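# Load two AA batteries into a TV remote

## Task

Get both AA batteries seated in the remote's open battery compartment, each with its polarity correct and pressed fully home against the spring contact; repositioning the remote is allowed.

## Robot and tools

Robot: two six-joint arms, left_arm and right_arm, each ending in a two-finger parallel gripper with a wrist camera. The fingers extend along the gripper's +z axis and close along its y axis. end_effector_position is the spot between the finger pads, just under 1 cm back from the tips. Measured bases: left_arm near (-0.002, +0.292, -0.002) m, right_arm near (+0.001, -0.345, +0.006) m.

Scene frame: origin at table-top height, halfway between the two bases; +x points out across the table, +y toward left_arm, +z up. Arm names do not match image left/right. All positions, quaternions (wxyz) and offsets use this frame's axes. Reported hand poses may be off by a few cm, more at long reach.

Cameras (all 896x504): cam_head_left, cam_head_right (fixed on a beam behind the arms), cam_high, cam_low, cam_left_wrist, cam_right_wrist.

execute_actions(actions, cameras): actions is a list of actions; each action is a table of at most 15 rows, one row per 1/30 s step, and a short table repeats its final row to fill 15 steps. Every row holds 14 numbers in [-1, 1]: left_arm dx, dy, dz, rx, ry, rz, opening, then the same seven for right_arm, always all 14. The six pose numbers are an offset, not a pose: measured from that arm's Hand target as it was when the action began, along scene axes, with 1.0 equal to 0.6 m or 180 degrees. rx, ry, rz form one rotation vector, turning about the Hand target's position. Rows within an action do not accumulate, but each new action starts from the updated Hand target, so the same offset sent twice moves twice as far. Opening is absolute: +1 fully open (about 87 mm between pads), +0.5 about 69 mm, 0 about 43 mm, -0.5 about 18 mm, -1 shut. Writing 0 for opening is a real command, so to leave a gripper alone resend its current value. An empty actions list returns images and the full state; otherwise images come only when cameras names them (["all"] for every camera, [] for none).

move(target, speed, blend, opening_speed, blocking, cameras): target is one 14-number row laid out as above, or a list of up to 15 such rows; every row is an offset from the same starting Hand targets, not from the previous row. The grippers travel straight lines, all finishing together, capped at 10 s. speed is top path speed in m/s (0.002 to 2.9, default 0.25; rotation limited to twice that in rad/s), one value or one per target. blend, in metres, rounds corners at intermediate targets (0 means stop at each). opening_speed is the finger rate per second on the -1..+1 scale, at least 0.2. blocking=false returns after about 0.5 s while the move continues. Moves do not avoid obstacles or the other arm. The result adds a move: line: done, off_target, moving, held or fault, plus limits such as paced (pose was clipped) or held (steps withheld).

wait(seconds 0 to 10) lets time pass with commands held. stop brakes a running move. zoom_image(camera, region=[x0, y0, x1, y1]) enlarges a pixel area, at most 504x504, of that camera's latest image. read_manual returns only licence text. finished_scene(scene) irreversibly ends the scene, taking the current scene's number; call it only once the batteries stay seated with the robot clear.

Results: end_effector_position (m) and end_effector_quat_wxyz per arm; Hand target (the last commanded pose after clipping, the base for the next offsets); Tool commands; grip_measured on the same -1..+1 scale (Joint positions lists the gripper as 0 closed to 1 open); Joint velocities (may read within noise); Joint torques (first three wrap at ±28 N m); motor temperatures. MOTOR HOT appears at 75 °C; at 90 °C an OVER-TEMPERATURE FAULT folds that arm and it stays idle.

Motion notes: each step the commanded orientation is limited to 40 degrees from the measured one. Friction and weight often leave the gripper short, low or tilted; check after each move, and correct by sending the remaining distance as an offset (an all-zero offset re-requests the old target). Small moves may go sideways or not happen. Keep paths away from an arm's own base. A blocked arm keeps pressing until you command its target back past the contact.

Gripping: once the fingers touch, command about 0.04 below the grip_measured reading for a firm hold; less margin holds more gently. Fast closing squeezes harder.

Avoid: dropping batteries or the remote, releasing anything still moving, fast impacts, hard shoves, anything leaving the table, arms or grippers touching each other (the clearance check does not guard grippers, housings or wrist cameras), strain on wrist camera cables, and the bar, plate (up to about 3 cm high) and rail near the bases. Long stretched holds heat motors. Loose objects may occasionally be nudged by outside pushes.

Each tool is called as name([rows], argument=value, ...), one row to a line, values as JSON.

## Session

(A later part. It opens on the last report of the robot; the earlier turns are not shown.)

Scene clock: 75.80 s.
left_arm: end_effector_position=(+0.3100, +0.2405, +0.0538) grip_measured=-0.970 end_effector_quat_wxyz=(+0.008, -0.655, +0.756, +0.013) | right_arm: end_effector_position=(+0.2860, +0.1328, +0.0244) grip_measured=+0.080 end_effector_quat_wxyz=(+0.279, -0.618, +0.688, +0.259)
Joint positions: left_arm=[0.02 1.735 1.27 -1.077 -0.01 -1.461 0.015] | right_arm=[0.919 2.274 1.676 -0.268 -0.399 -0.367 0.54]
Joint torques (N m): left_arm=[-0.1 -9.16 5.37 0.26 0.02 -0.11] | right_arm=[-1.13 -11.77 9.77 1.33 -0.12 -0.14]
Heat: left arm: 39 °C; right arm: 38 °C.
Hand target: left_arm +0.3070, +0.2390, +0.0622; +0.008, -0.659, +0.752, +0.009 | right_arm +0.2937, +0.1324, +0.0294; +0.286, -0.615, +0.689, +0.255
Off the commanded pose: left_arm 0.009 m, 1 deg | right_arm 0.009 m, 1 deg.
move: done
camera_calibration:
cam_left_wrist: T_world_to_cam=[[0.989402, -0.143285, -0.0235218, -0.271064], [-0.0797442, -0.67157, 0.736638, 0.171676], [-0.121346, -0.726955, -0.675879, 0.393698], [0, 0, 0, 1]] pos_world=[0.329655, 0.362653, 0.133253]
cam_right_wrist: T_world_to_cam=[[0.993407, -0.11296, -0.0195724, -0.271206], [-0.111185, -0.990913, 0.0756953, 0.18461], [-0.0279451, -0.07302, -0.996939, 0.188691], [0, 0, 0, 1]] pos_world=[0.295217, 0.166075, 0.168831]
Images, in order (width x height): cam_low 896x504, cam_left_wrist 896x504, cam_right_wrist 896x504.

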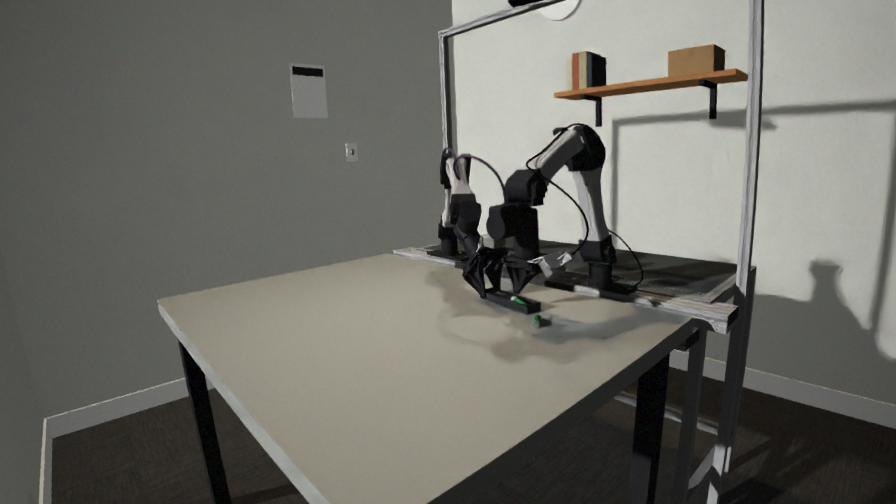

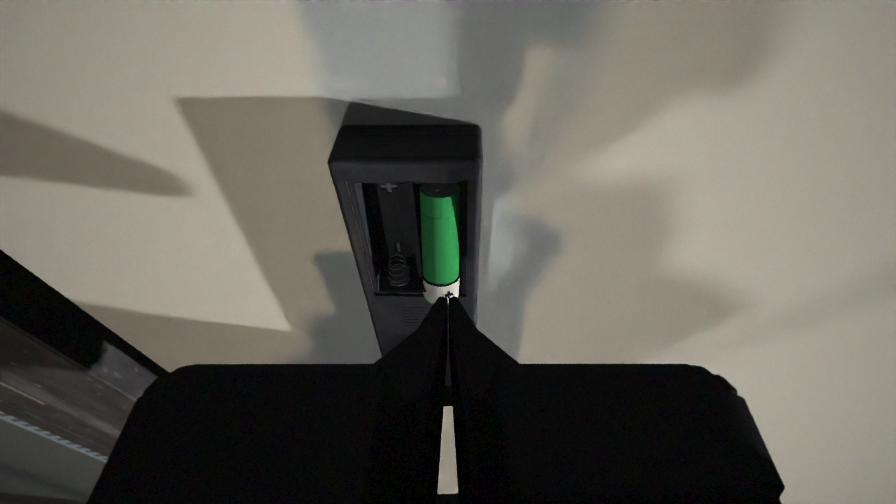

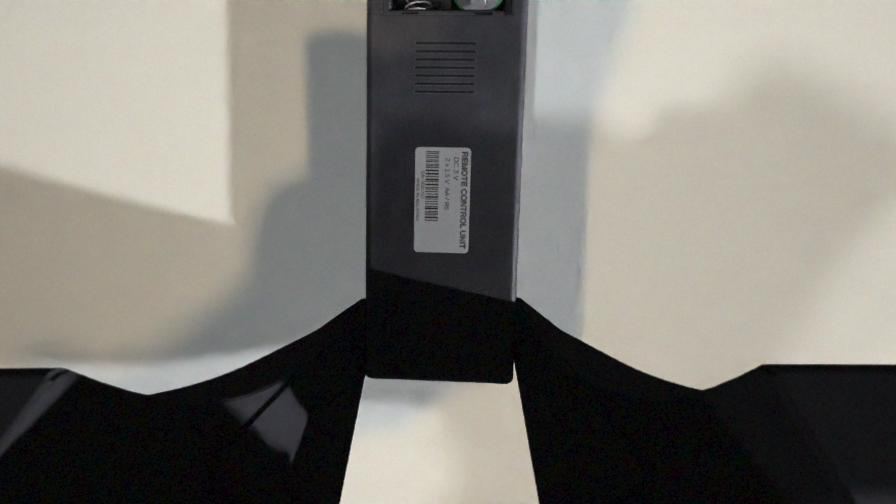

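move([
  [-0.0052,-0.0083,-0.015,0,0,0,-0.97,0,0,0,0,0,0,0.0],
  [-0.0052,-0.0083,-0.05,0,0,0,-0.97,0,0,0,0,0,0,0.0],
  [-0.003,0.01,-0.06,0,0,0,-0.97,0,0,0,0,0,0,0.0],
], speed=[0.1,0.05,0.04], blend=[0.01,0.005,0], cameras=["cam_right_wrist","cam_low","cam_left_wrist"])

zoom_image(camera="cam_low", region=[490, 270, 550, 320])

zoom_image(camera="cam_right_wrist", region=[340, 0, 560, 220])

Scene clock: 77.63 s.
left_arm: end_effector_position=(+0.2987, +0.2423, +0.0314) grip_measured=-0.970 end_effector_quat_wxyz=(-0.002, +0.657, -0.754, -0.018) | right_arm: end_effector_position=(+0.2866, +0.1321, +0.0240) grip_measured=+0.080 end_effector_quat_wxyz=(+0.279, -0.617, +0.690, +0.257)
Joint positions: left_arm=[0.023 1.732 1.173 -0.997 -0.01 -1.464 0.015] | right_arm=[0.918 2.274 1.676 -0.27 -0.395 -0.367 0.54]
Joint torques (N m): left_arm=[1.2 -6.13 4.37 0.95 0.03 0.05] | right_arm=[-1.05 -11.75 9.77 1.32 -0.17 -0.13]
Heat: left arm: 39 °C; right arm: 39 °C.
Hand target: left_arm +0.3051, +0.2450, +0.0261; +0.007, -0.659, +0.752, +0.010 | right_arm +0.2936, +0.1325, +0.0294; +0.286, -0.615, +0.689, +0.255
Off the commanded pose: left_arm 0.009 m, 1 deg | right_arm 0.009 m, 1 deg.
move: done; blend cut to 0.0053 m at target 1
camera_calibration:
cam_left_wrist: T_world_to_cam=[[0.989907, -0.136566, -0.0378715, -0.261436], [-0.064572, -0.672507, 0.737269, 0.184239], [-0.126155, -0.727382, -0.674537, 0.379936], [0, 0, 0, 1]] pos_world=[0.318625, 0.364558, 0.110546]
cam_right_wrist: T_world_to_cam=[[0.993077, -0.116115, -0.0177505, -0.271429], [-0.114381, -0.9903, 0.0788888, 0.184718], [-0.0267386, -0.0763123, -0.996725, 0.188338], [0, 0, 0, 1]] pos_world=[0.295714, 0.165781, 0.168331]
Images, in order (width x height): cam_low 896x504, cam_left_wrist 896x504, cam_right_wrist 896x504.

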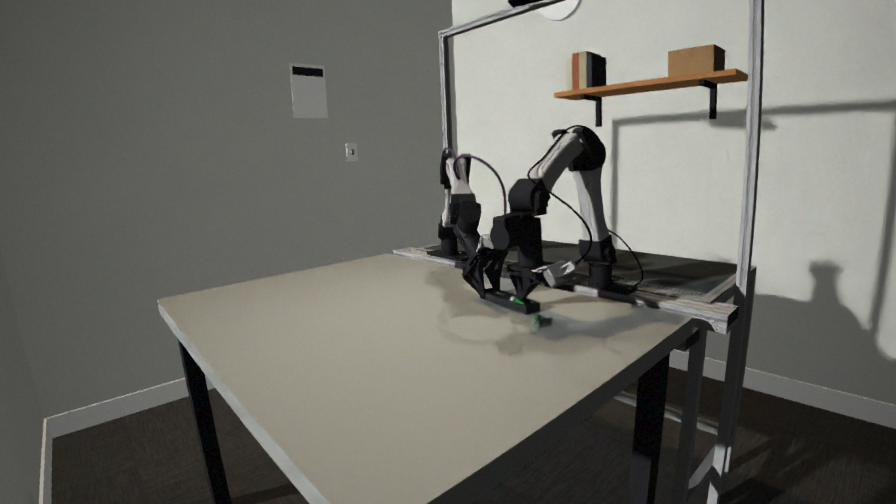

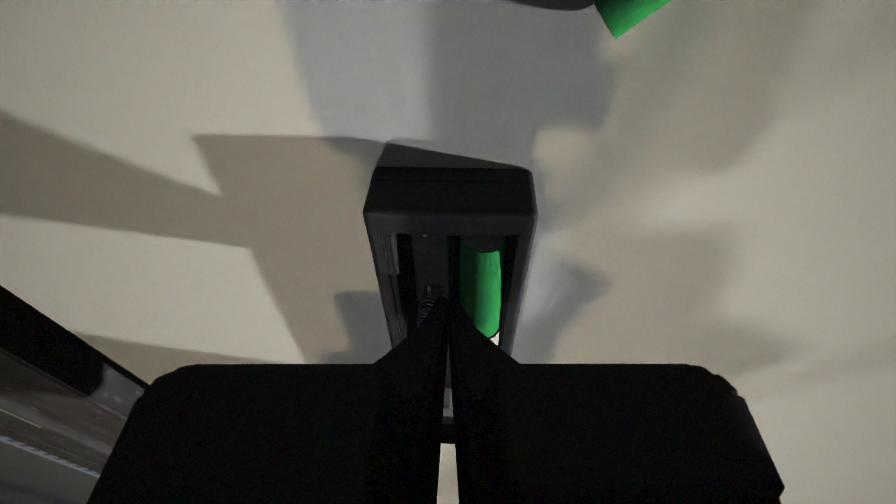

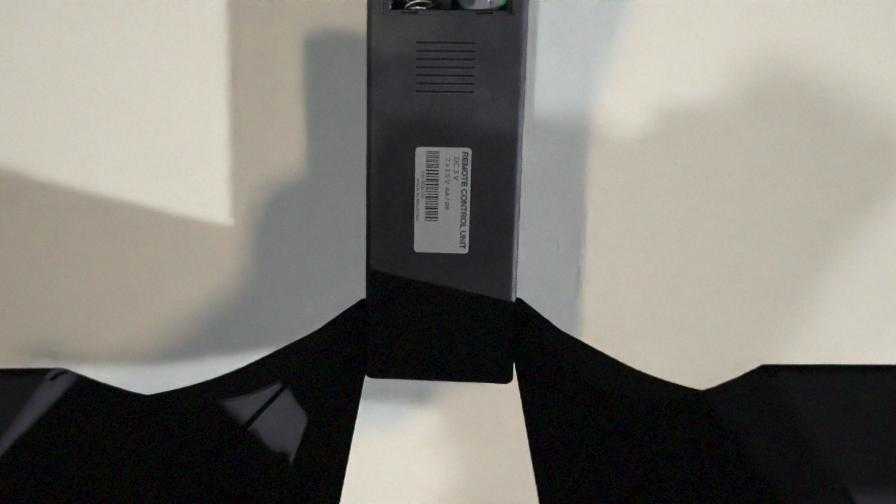

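Scaled by 8.400 from the camera's 896x504 image, which has a finer 1280x720 frame.

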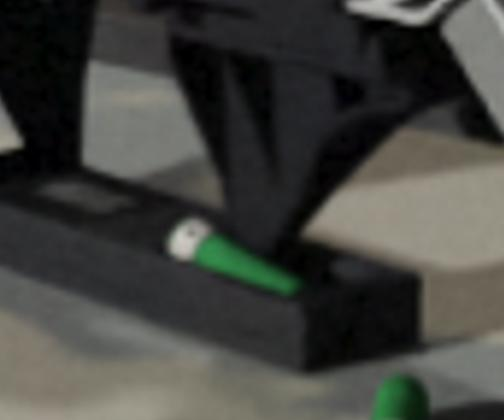

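Scaled by 2.291 from the camera's 896x504 image, which has a finer 1280x720 frame.

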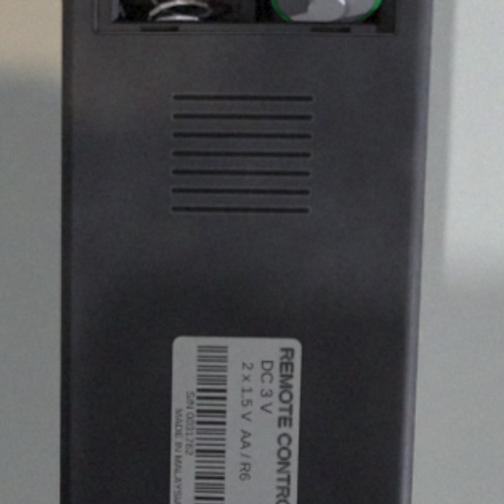

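move([
  [0,0,0.055,0,0,0,-0.97,0,0,0,0,0,0,0.0],
  [0.0055,-0.018,0.055,0,0,0,-0.82,0,0,0,0,0,0,0.0],
], speed=0.12, cameras=["cam_right_wrist","cam_low","cam_left_wrist"])

zoom_image(camera="cam_left_wrist", region=[320, 120, 560, 360])

zoom_image(camera="cam_right_wrist", region=[340, 0, 560, 220])

Scene clock: 80.23 s.
left_arm: end_effector_position=(+0.3090, +0.2370, +0.0530) grip_measured=-0.820 end_effector_quat_wxyz=(-0.009, +0.656, -0.754, -0.011) | right_arm: end_effector_position=(+0.2867, +0.1320, +0.0240) grip_measured=+0.080 end_effector_quat_wxyz=(+0.279, -0.617, +0.690, +0.256)
Joint positions: left_arm=[0.009 1.727 1.258 -1.067 -0.01 -1.477 0.09] | right_arm=[0.918 2.274 1.676 -0.27 -0.394 -0.367 0.54]
Joint torques (N m): left_arm=[-0.42 -7.77 6.23 0.27 0.02 -0.16] | right_arm=[-1.02 -11.7 9.76 1.34 -0.18 -0.11]
Heat: left arm: 39 °C; right arm: 39 °C.
Hand target: left_arm +0.3085, +0.2343, +0.0593; +0.008, -0.659, +0.752, +0.009 | right_arm +0.2937, +0.1325, +0.0293; +0.286, -0.615, +0.689, +0.255
Off the commanded pose: left_arm 0.007 m, 0 deg | right_arm 0.009 m, 1 deg.
move: done
camera_calibration:
cam_left_wrist: T_world_to_cam=[[0.990203, -0.138481, -0.0179169, -0.272306], [-0.0805897, -0.671552, 0.736561, 0.17017], [-0.114032, -0.727901, -0.676133, 0.388495], [0, 0, 0, 1]] pos_world=[0.327653, 0.359355, 0.132455]
cam_right_wrist: T_world_to_cam=[[0.993019, -0.116687, -0.0172704, -0.271497], [-0.11498, -0.99021, 0.079147, 0.184848], [-0.0263367, -0.0766087, -0.996713, 0.188269], [0, 0, 0, 1]] pos_world=[0.295813, 0.165781, 0.168331]
Images, in order (width x height): cam_low 896x504, cam_left_wrist 896x504, cam_right_wrist 896x504.

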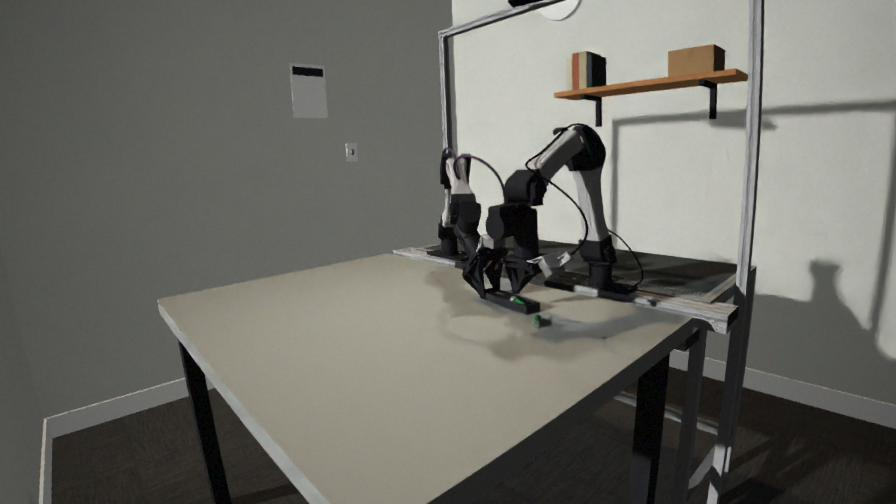

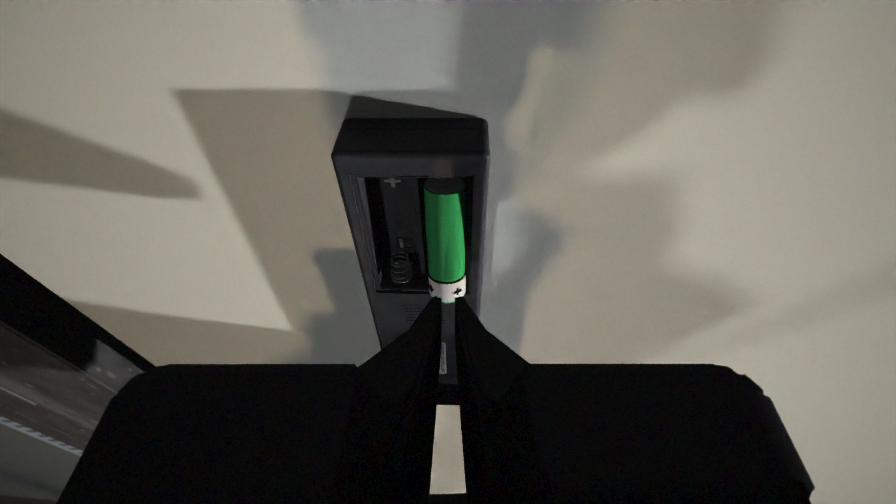

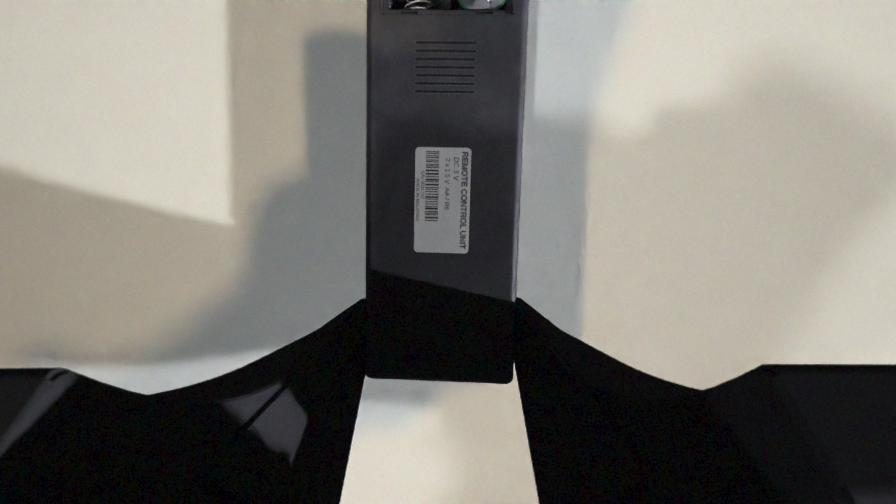

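Scaled by 2.100 from the camera's 896x504 image, which has a finer 1280x720 frame.

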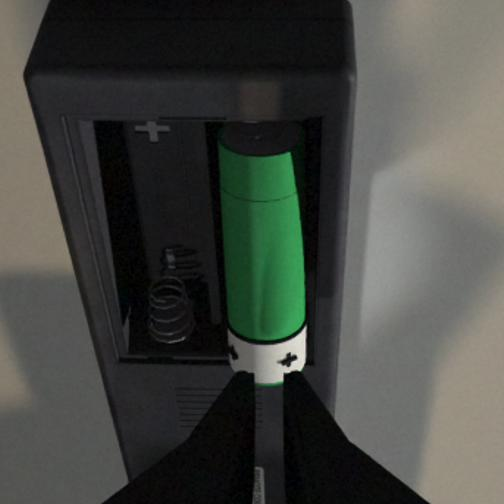

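Scaled by 2.291 from the camera's 896x504 image, which has a finer 1280x720 frame.

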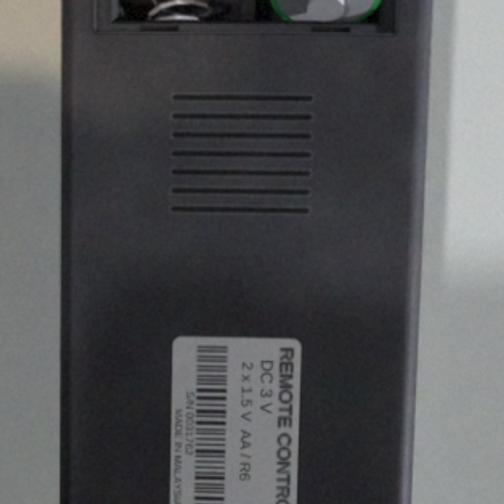

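move([
  [-0.0005,-0.006,-0.02,0,0,0,-0.82,0,0,0,0,0,0,0.0],
  [-0.0005,-0.006,-0.055,0,0,0,-0.82,0,0,0,0,0,0,0.0],
  [0.0015,0.015,-0.062,0,0,0,-0.82,0,0,0,0,0,0,0.0],
], speed=[0.1,0.05,0.04], blend=[0.01,0.005,0], cameras=["cam_right_wrist","cam_low","cam_left_wrist"])

zoom_image(camera="cam_low", region=[490, 270, 550, 320])

zoom_image(camera="cam_right_wrist", region=[340, 0, 560, 220])

Scene clock: 81.93 s.
left_arm: end_effector_position=(+0.3079, +0.2334, +0.0403) grip_measured=-0.820 end_effector_quat_wxyz=(+0.001, +0.657, -0.754, +0.007) | right_arm: end_effector_position=(+0.2864, +0.1313, +0.0235) grip_measured=+0.080 end_effector_quat_wxyz=(+0.277, -0.618, +0.690, +0.256)
Joint positions: left_arm=[0.018 1.731 1.203 -1 0.03 -1.469 0.09] | right_arm=[0.918 2.274 1.676 -0.273 -0.394 -0.37 0.54]
Joint torques (N m): left_arm=[1.07 -4.77 2.69 1.15 -0.41 0.05] | right_arm=[-1.09 -11.67 9.8 1.37 -0.19 -0.11]
Heat: left arm: 39 °C; right arm: 39 °C.
Hand target: left_arm +0.3094, +0.2431, +0.0221; +0.008, -0.659, +0.752, +0.009 | right_arm +0.2936, +0.1324, +0.0293; +0.285, -0.615, +0.689, +0.255
Off the commanded pose: left_arm 0.021 m, 2 deg | right_arm 0.009 m, 1 deg.
move: off_target (left_arm); blend cut to 0.0062 m at target 1
camera_calibration:
cam_left_wrist: T_world_to_cam=[[0.990459, -0.137698, -0.00558129, -0.272603], [-0.0849523, -0.641947, 0.762028, 0.170382], [-0.108513, -0.754283, -0.64752, 0.380448], [0, 0, 0, 1]] pos_world=[0.32576, 0.358805, 0.11499]
cam_right_wrist: T_world_to_cam=[[0.993161, -0.115471, -0.0172803, -0.271473], [-0.113677, -0.990083, 0.082545, 0.183698], [-0.0266404, -0.0800161, -0.996438, 0.188255], [0, 0, 0, 1]] pos_world=[0.295514, 0.165592, 0.167729]
Images, in order (width x height): cam_low 896x504, cam_left_wrist 896x504, cam_right_wrist 896x504.

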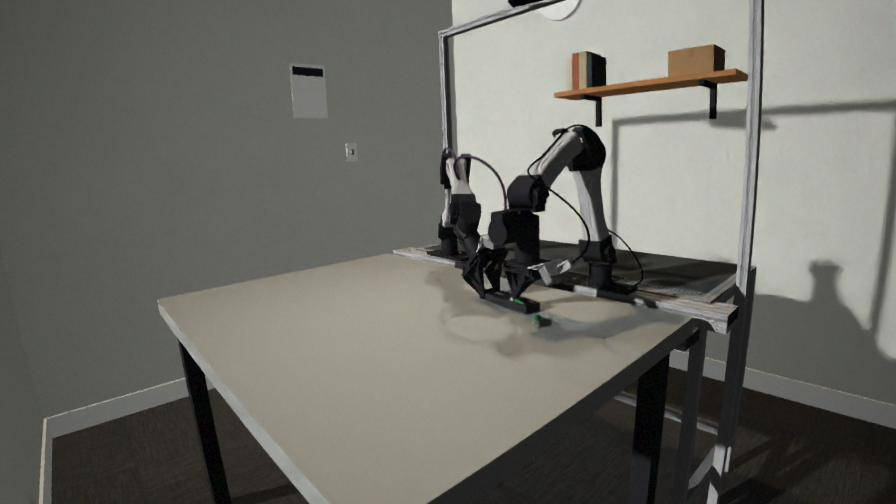

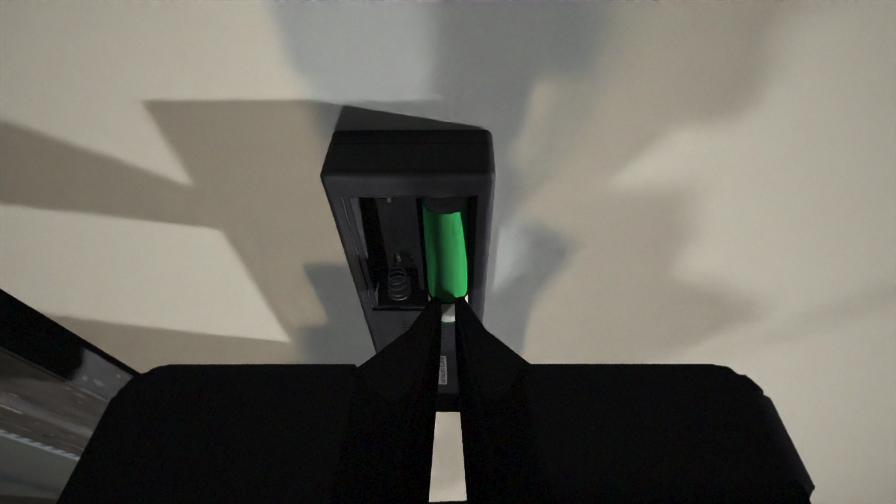

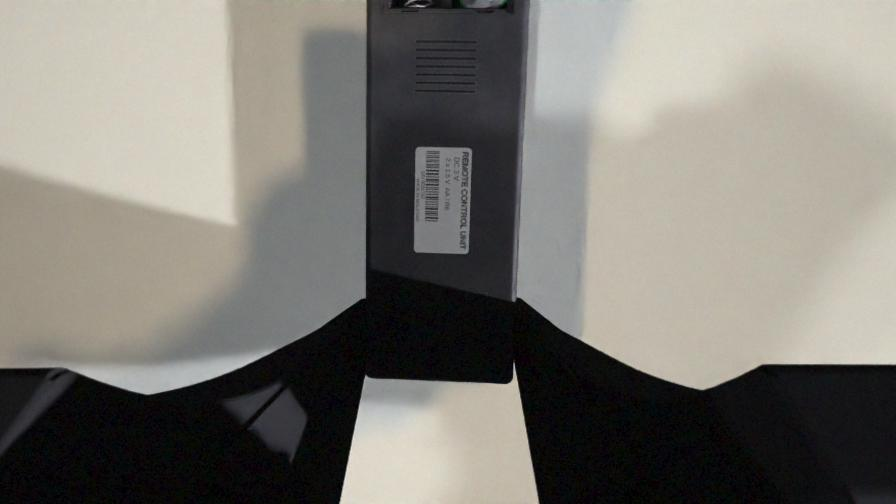

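Scaled by 8.400 from the camera's 896x504 image, which has a finer 1280x720 frame.

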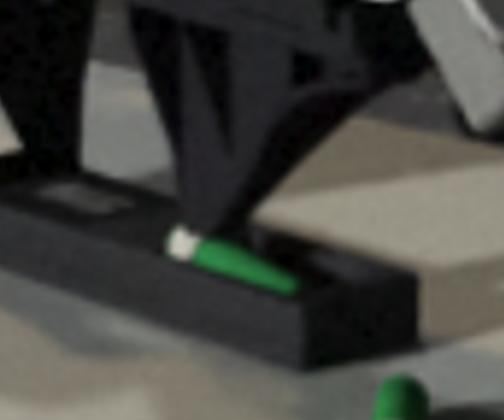

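Scaled by 2.291 from the camera's 896x504 image, which has a finer 1280x720 frame.

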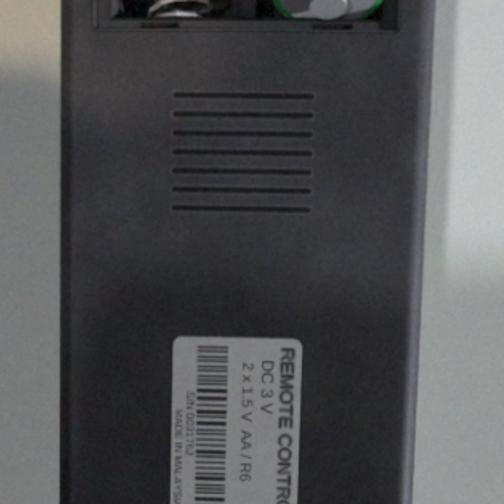

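move([
  [-0.0005,-0.012,0.05,0,0,0,-0.82,0,0,0,0,0,0,0.0],
  [-0.0005,-0.012,0.05,0,0,0,-0.42,0,0,0,0,0,0,0.0],
  [-0.0005,-0.012,0.012,0,0,0,-0.42,0,0,0,0,0,0,0.0],
], speed=[0.1,0.1,0.06], cameras=["cam_right_wrist","cam_low","cam_left_wrist"])

zoom_image(camera="cam_low", region=[490, 270, 550, 320])

zoom_image(camera="cam_left_wrist", region=[320, 160, 560, 400])

Scene clock: 85.13 s.
left_arm: end_effector_position=(+0.3083, +0.2349, +0.0353) grip_measured=-0.420 end_effector_quat_wxyz=(-0.001, +0.657, -0.754, -0.002) | right_arm: end_effector_position=(+0.2864, +0.1313, +0.0234) grip_measured=+0.080 end_effector_quat_wxyz=(+0.277, -0.618, +0.690, +0.256)
Joint positions: left_arm=[0.014 1.745 1.202 -0.992 0.015 -1.473 0.29] | right_arm=[0.918 2.274 1.676 -0.274 -0.394 -0.37 0.54]
Joint torques (N m): left_arm=[-0.65 -6.45 4.25 0.77 -0.25 -0.15] | right_arm=[-1.07 -11.74 9.76 1.37 -0.19 -0.11]
Heat: left arm: 39 °C; right arm: 39 °C.
Hand target: left_arm +0.3091, +0.2361, +0.0292; +0.008, -0.659, +0.752, +0.009 | right_arm +0.2937, +0.1324, +0.0293; +0.286, -0.615, +0.689, +0.255
Off the commanded pose: left_arm 0.006 m, 1 deg | right_arm 0.009 m, 1 deg.
move: done
camera_calibration:
cam_left_wrist: T_world_to_cam=[[0.990414, -0.137333, -0.0148123, -0.272642], [-0.079378, -0.653635, 0.752636, 0.17652], [-0.113043, -0.744245, -0.658271, 0.377817], [0, 0, 0, 1]] pos_world=[0.32675, 0.359125, 0.111813]
cam_right_wrist: T_world_to_cam=[[0.993154, -0.115502, -0.0174423, -0.271441], [-0.113686, -0.990055, 0.0828638, 0.183652], [-0.0268397, -0.0803136, -0.996408, 0.188258], [0, 0, 0, 1]] pos_world=[0.295515, 0.165593, 0.167629]
Images, in order (width x height): cam_low 896x504, cam_left_wrist 896x504, cam_right_wrist 896x504.

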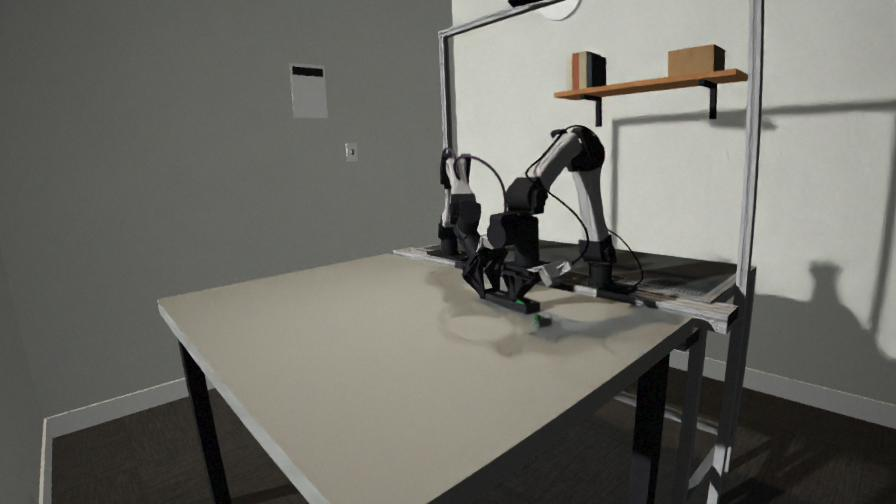

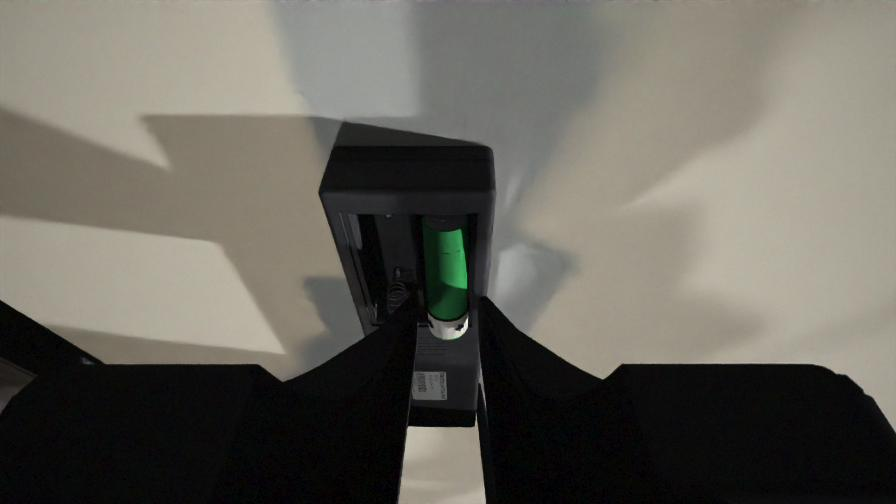

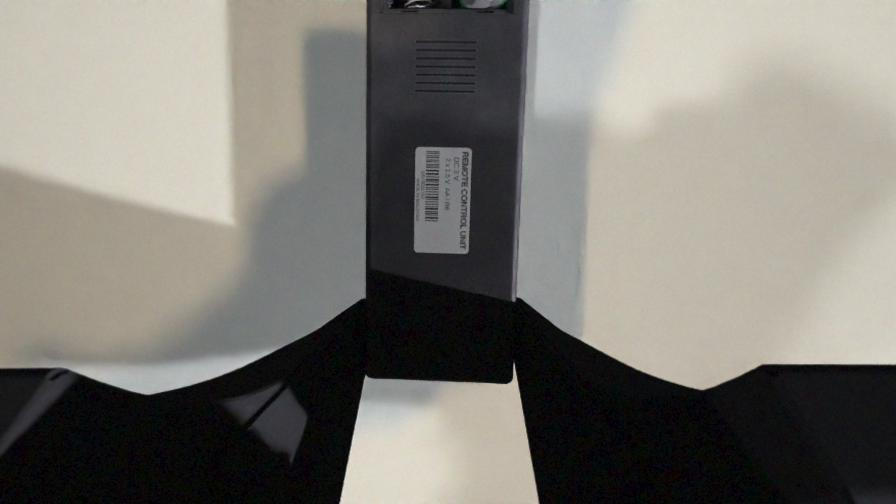

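Scaled by 8.400 from the camera's 896x504 image, which has a finer 1280x720 frame.

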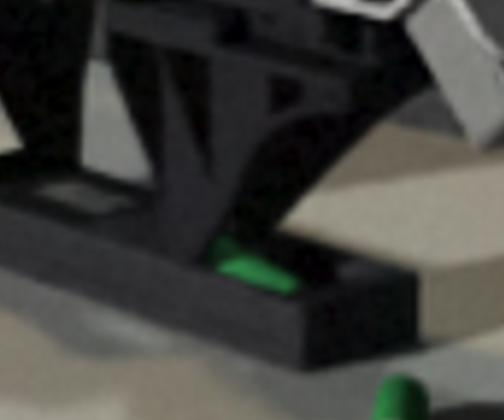

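Scaled by 2.100 from the camera's 896x504 image, which has a finer 1280x720 frame.

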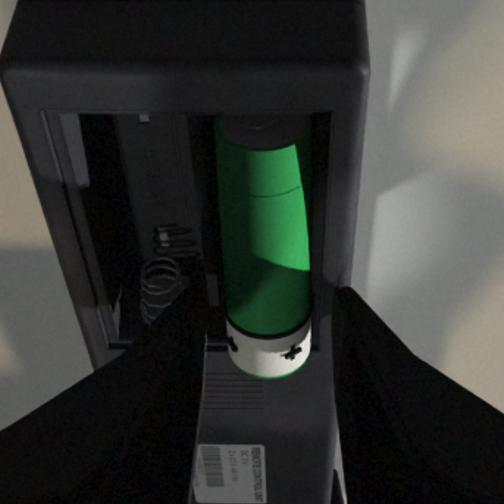

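move([
  [0,-0.003,-0.008,0,0,0,-0.42,0,0,0,0,0,0,0.0],
  [0,-0.003,-0.008,0,0,0,-0.74,0,0,0,0,0,0,0.0],
], speed=0.06, opening_speed=0.6, cameras=["cam_left_wrist"])

zoom_image(camera="cam_left_wrist", region=[320, 160, 560, 400])

Scene clock: 86.77 s.
left_arm: end_effector_position=(+0.3102, +0.2334, +0.0347) grip_measured=-0.613 end_effector_quat_wxyz=(-0.005, +0.657, -0.754, +0.001) | right_arm: end_effector_position=(+0.2865, +0.1310, +0.0233) grip_measured=+0.080 end_effector_quat_wxyz=(+0.277, -0.618, +0.690, +0.255)
Joint positions: left_arm=[0.01 1.745 1.2 -0.981 0.015 -1.476 0.193] | right_arm=[0.918 2.274 1.676 -0.275 -0.392 -0.37 0.54]
Joint torques (N m): left_arm=[-0.77 -5.97 3.47 0.86 -0.26 -0.18] | right_arm=[-1.1 -11.71 9.73 1.38 -0.2 -0.11]
Heat: left arm: 39 °C; right arm: 40 °C.
Hand target: left_arm +0.3091, +0.2342, +0.0245; +0.008, -0.659, +0.752, +0.009 | right_arm +0.2936, +0.1324, +0.0293; +0.285, -0.615, +0.689, +0.255
Off the commanded pose: left_arm 0.010 m, 1 deg | right_arm 0.009 m, 1 deg.
move: done
camera_calibration:
cam_left_wrist: T_world_to_cam=[[0.990377, -0.138264, -0.00610829, -0.274779], [-0.086546, -0.653159, 0.752258, 0.178239], [-0.108, -0.74449, -0.65884, 0.375018], [0, 0, 0, 1]] pos_world=[0.328063, 0.357624, 0.111317]
Images, in order (width x height): cam_left_wrist 896x504.

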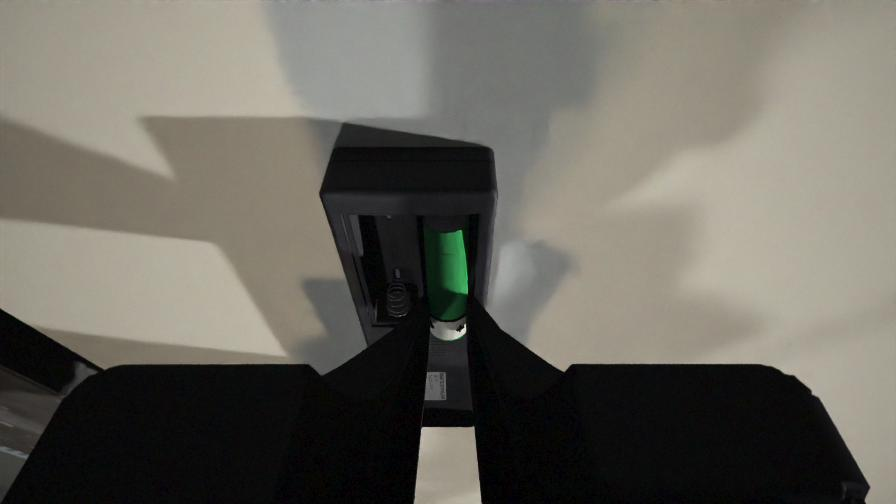

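Scaled by 2.100 from the camera's 896x504 image, which has a finer 1280x720 frame.

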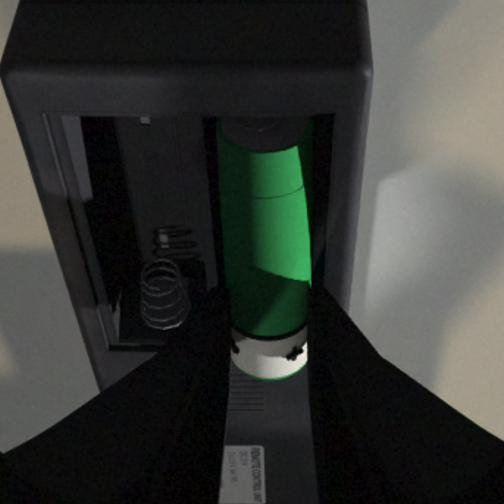

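move(target=[0.004,0.035,0.012,0,0,0,-0.74,0,0,0,0,0,0,0.0], speed=0.06, cameras=["cam_right_wrist"])

zoom_image(camera="cam_right_wrist", region=[340, 0, 560, 220])

Scene clock: 87.77 s.
left_arm: end_effector_position=(+0.3094, +0.2391, +0.0360) grip_measured=-0.613 end_effector_quat_wxyz=(-0.005, -0.656, +0.755, -0.009) | right_arm: end_effector_position=(+0.2884, +0.1335, +0.0252) grip_measured=+0.080 end_effector_quat_wxyz=(+0.284, -0.617, +0.688, +0.256)
Joint positions: left_arm=[0.042 1.745 1.2 -0.985 0.041 -1.442 0.193] | right_arm=[0.918 2.274 1.676 -0.26 -0.392 -0.37 0.54]
Joint torques (N m): left_arm=[2.45 -6.16 5.53 0.56 -0.51 0.21] | right_arm=[-1.02 -11.78 9.73 1.26 -0.2 -0.1]
Heat: left arm: 39 °C; right arm: 40 °C.
Hand target: left_arm +0.3115, +0.2552, +0.0317; +0.008, -0.659, +0.752, +0.009 | right_arm +0.2937, +0.1324, +0.0293; +0.286, -0.615, +0.689, +0.255
Off the commanded pose: left_arm 0.017 m, 3 deg | right_arm 0.007 m, 0 deg.
move: off_target (left_arm)
camera_calibration:
cam_right_wrist: T_world_to_cam=[[0.993196, -0.116099, -0.00913755, -0.273318], [-0.115161, -0.990781, 0.071346, 0.186722], [-0.0173365, -0.0698082, -0.99741, 0.186144], [0, 0, 0, 1]] pos_world=[0.296189, 0.166263, 0.169843]
Images, in order (width x height): cam_right_wrist 896x504.

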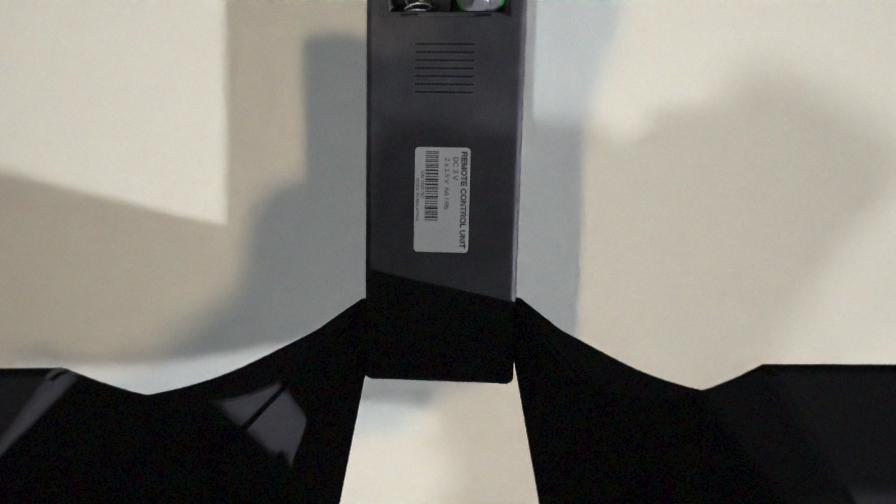

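Scaled by 2.291 from the camera's 896x504 image, which has a finer 1280x720 frame.

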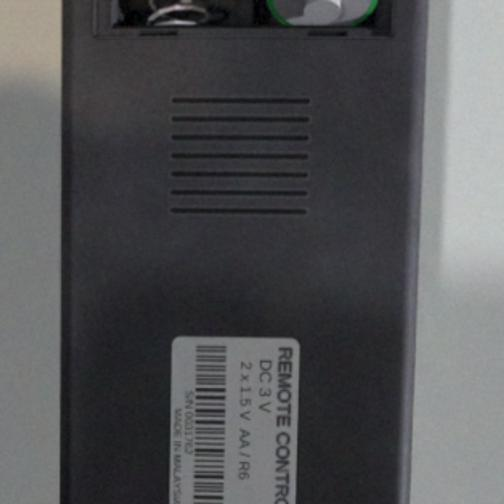

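move([
  [0.001,0.013,0,0,0,0,-0.74,0,0,0,0,0,0,0.0],
  [0.001,0.013,-0.03,0,0,0,-0.74,0,0,0,0,0,0,0.0],
], speed=0.06, cameras=["cam_right_wrist","cam_low","cam_left_wrist"])

zoom_image(camera="cam_right_wrist", region=[340, 0, 560, 220])

zoom_image(camera="cam_low", region=[490, 270, 550, 320])

zoom_image(camera="cam_left_wrist", region=[320, 160, 560, 400])

Scene clock: 89.43 s.
left_arm: end_effector_position=(+0.3091, +0.2412, +0.0335) grip_measured=-0.613 end_effector_quat_wxyz=(-0.015, -0.652, +0.758, -0.021) | right_arm: end_effector_position=(+0.2889, +0.1349, +0.0240) grip_measured=+0.079 end_effector_quat_wxyz=(+0.286, -0.617, +0.687, +0.258)
Joint positions: left_arm=[0.066 1.751 1.189 -0.97 0.072 -1.409 0.193] | right_arm=[0.918 2.279 1.676 -0.25 -0.394 -0.367 0.54]
Joint torques (N m): left_arm=[2.5 -4.7 3.15 1.12 -0.84 0.08] | right_arm=[-1.02 -12.18 9.69 1.18 -0.17 -0.13]
Heat: left arm: 39 °C; right arm: 40 °C.
Hand target: left_arm +0.3120, +0.2630, +0.0136; +0.008, -0.659, +0.752, +0.010 | right_arm +0.2936, +0.1324, +0.0294; +0.285, -0.615, +0.689, +0.255
Off the commanded pose: left_arm 0.030 m, 4 deg | right_arm 0.008 m, 0 deg.
move: off_target (left_arm)
camera_calibration:
cam_left_wrist: T_world_to_cam=[[0.98867, -0.150098, -0.00126942, -0.269401], [-0.0915449, -0.60965, 0.787367, 0.174082], [-0.118956, -0.77833, -0.616483, 0.390003], [0, 0, 0, 1]] pos_world=[0.328678, 0.369244, 0.103022]
cam_right_wrist: T_world_to_cam=[[0.993174, -0.116249, -0.00960655, -0.273633], [-0.115364, -0.991103, 0.0663717, 0.188485], [-0.0172367, -0.0648103, -0.997749, 0.184399], [0, 0, 0, 1]] pos_world=[0.296688, 0.166949, 0.168845]
Images, in order (width x height): cam_low 896x504, cam_left_wrist 896x504, cam_right_wrist 896x504.

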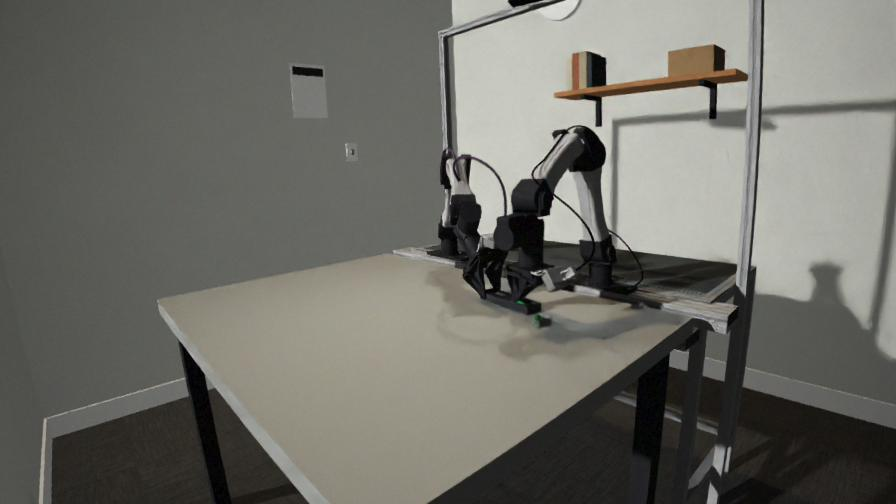

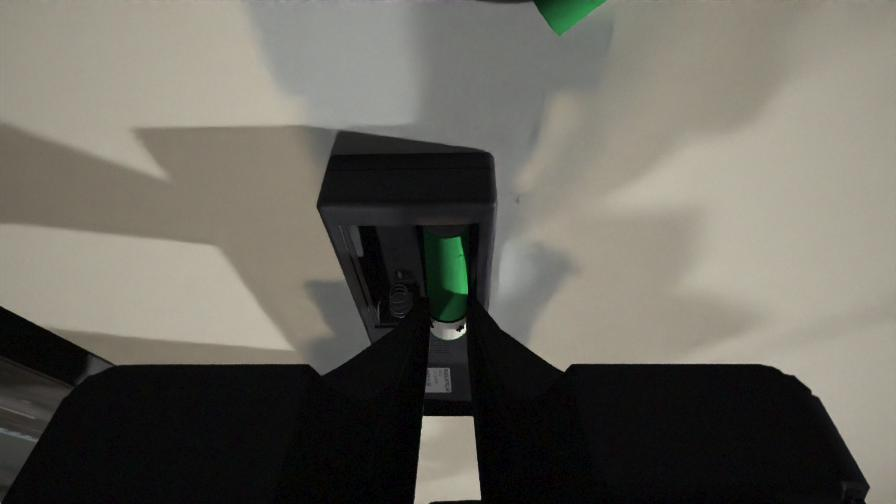

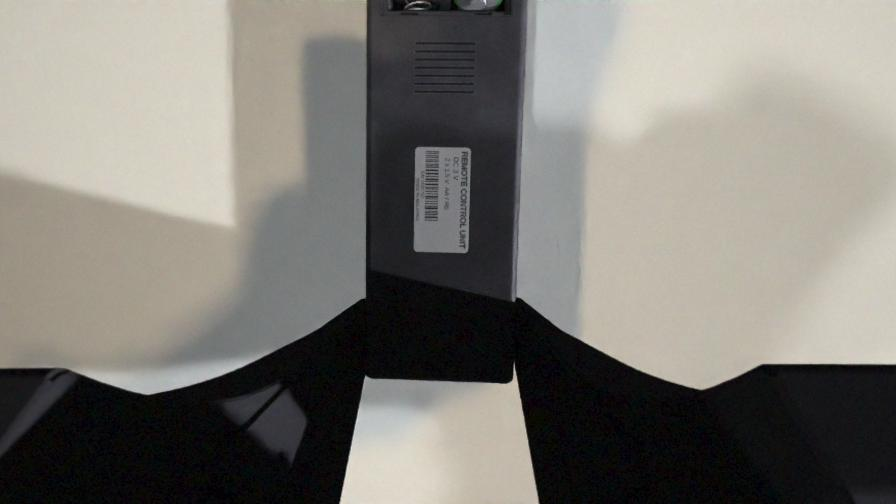

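Scaled by 2.291 from the camera's 896x504 image, which has a finer 1280x720 frame.

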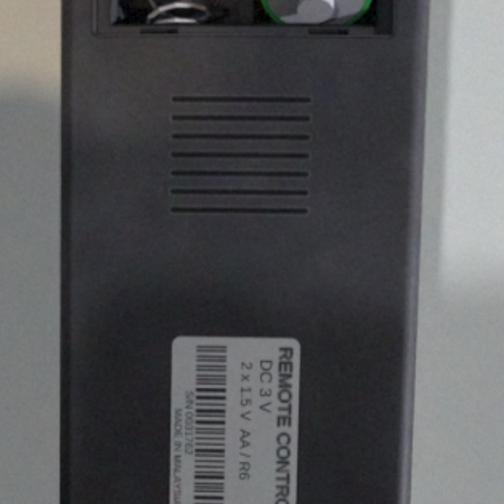

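Scaled by 8.400 from the camera's 896x504 image, which has a finer 1280x720 frame.

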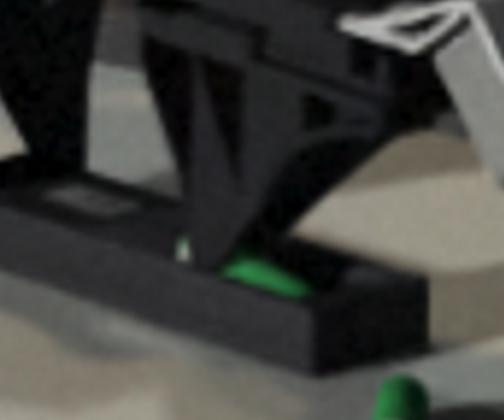

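Scaled by 2.100 from the camera's 896x504 image, which has a finer 1280x720 frame.

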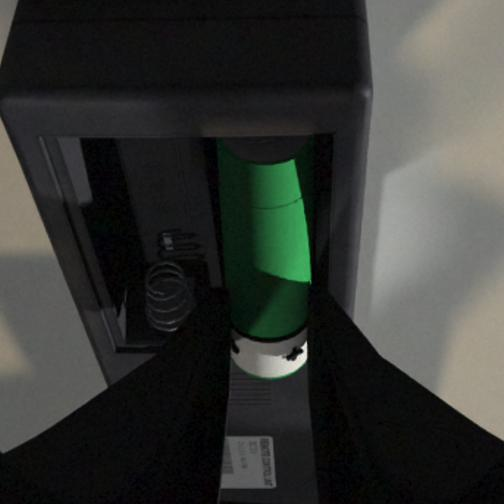

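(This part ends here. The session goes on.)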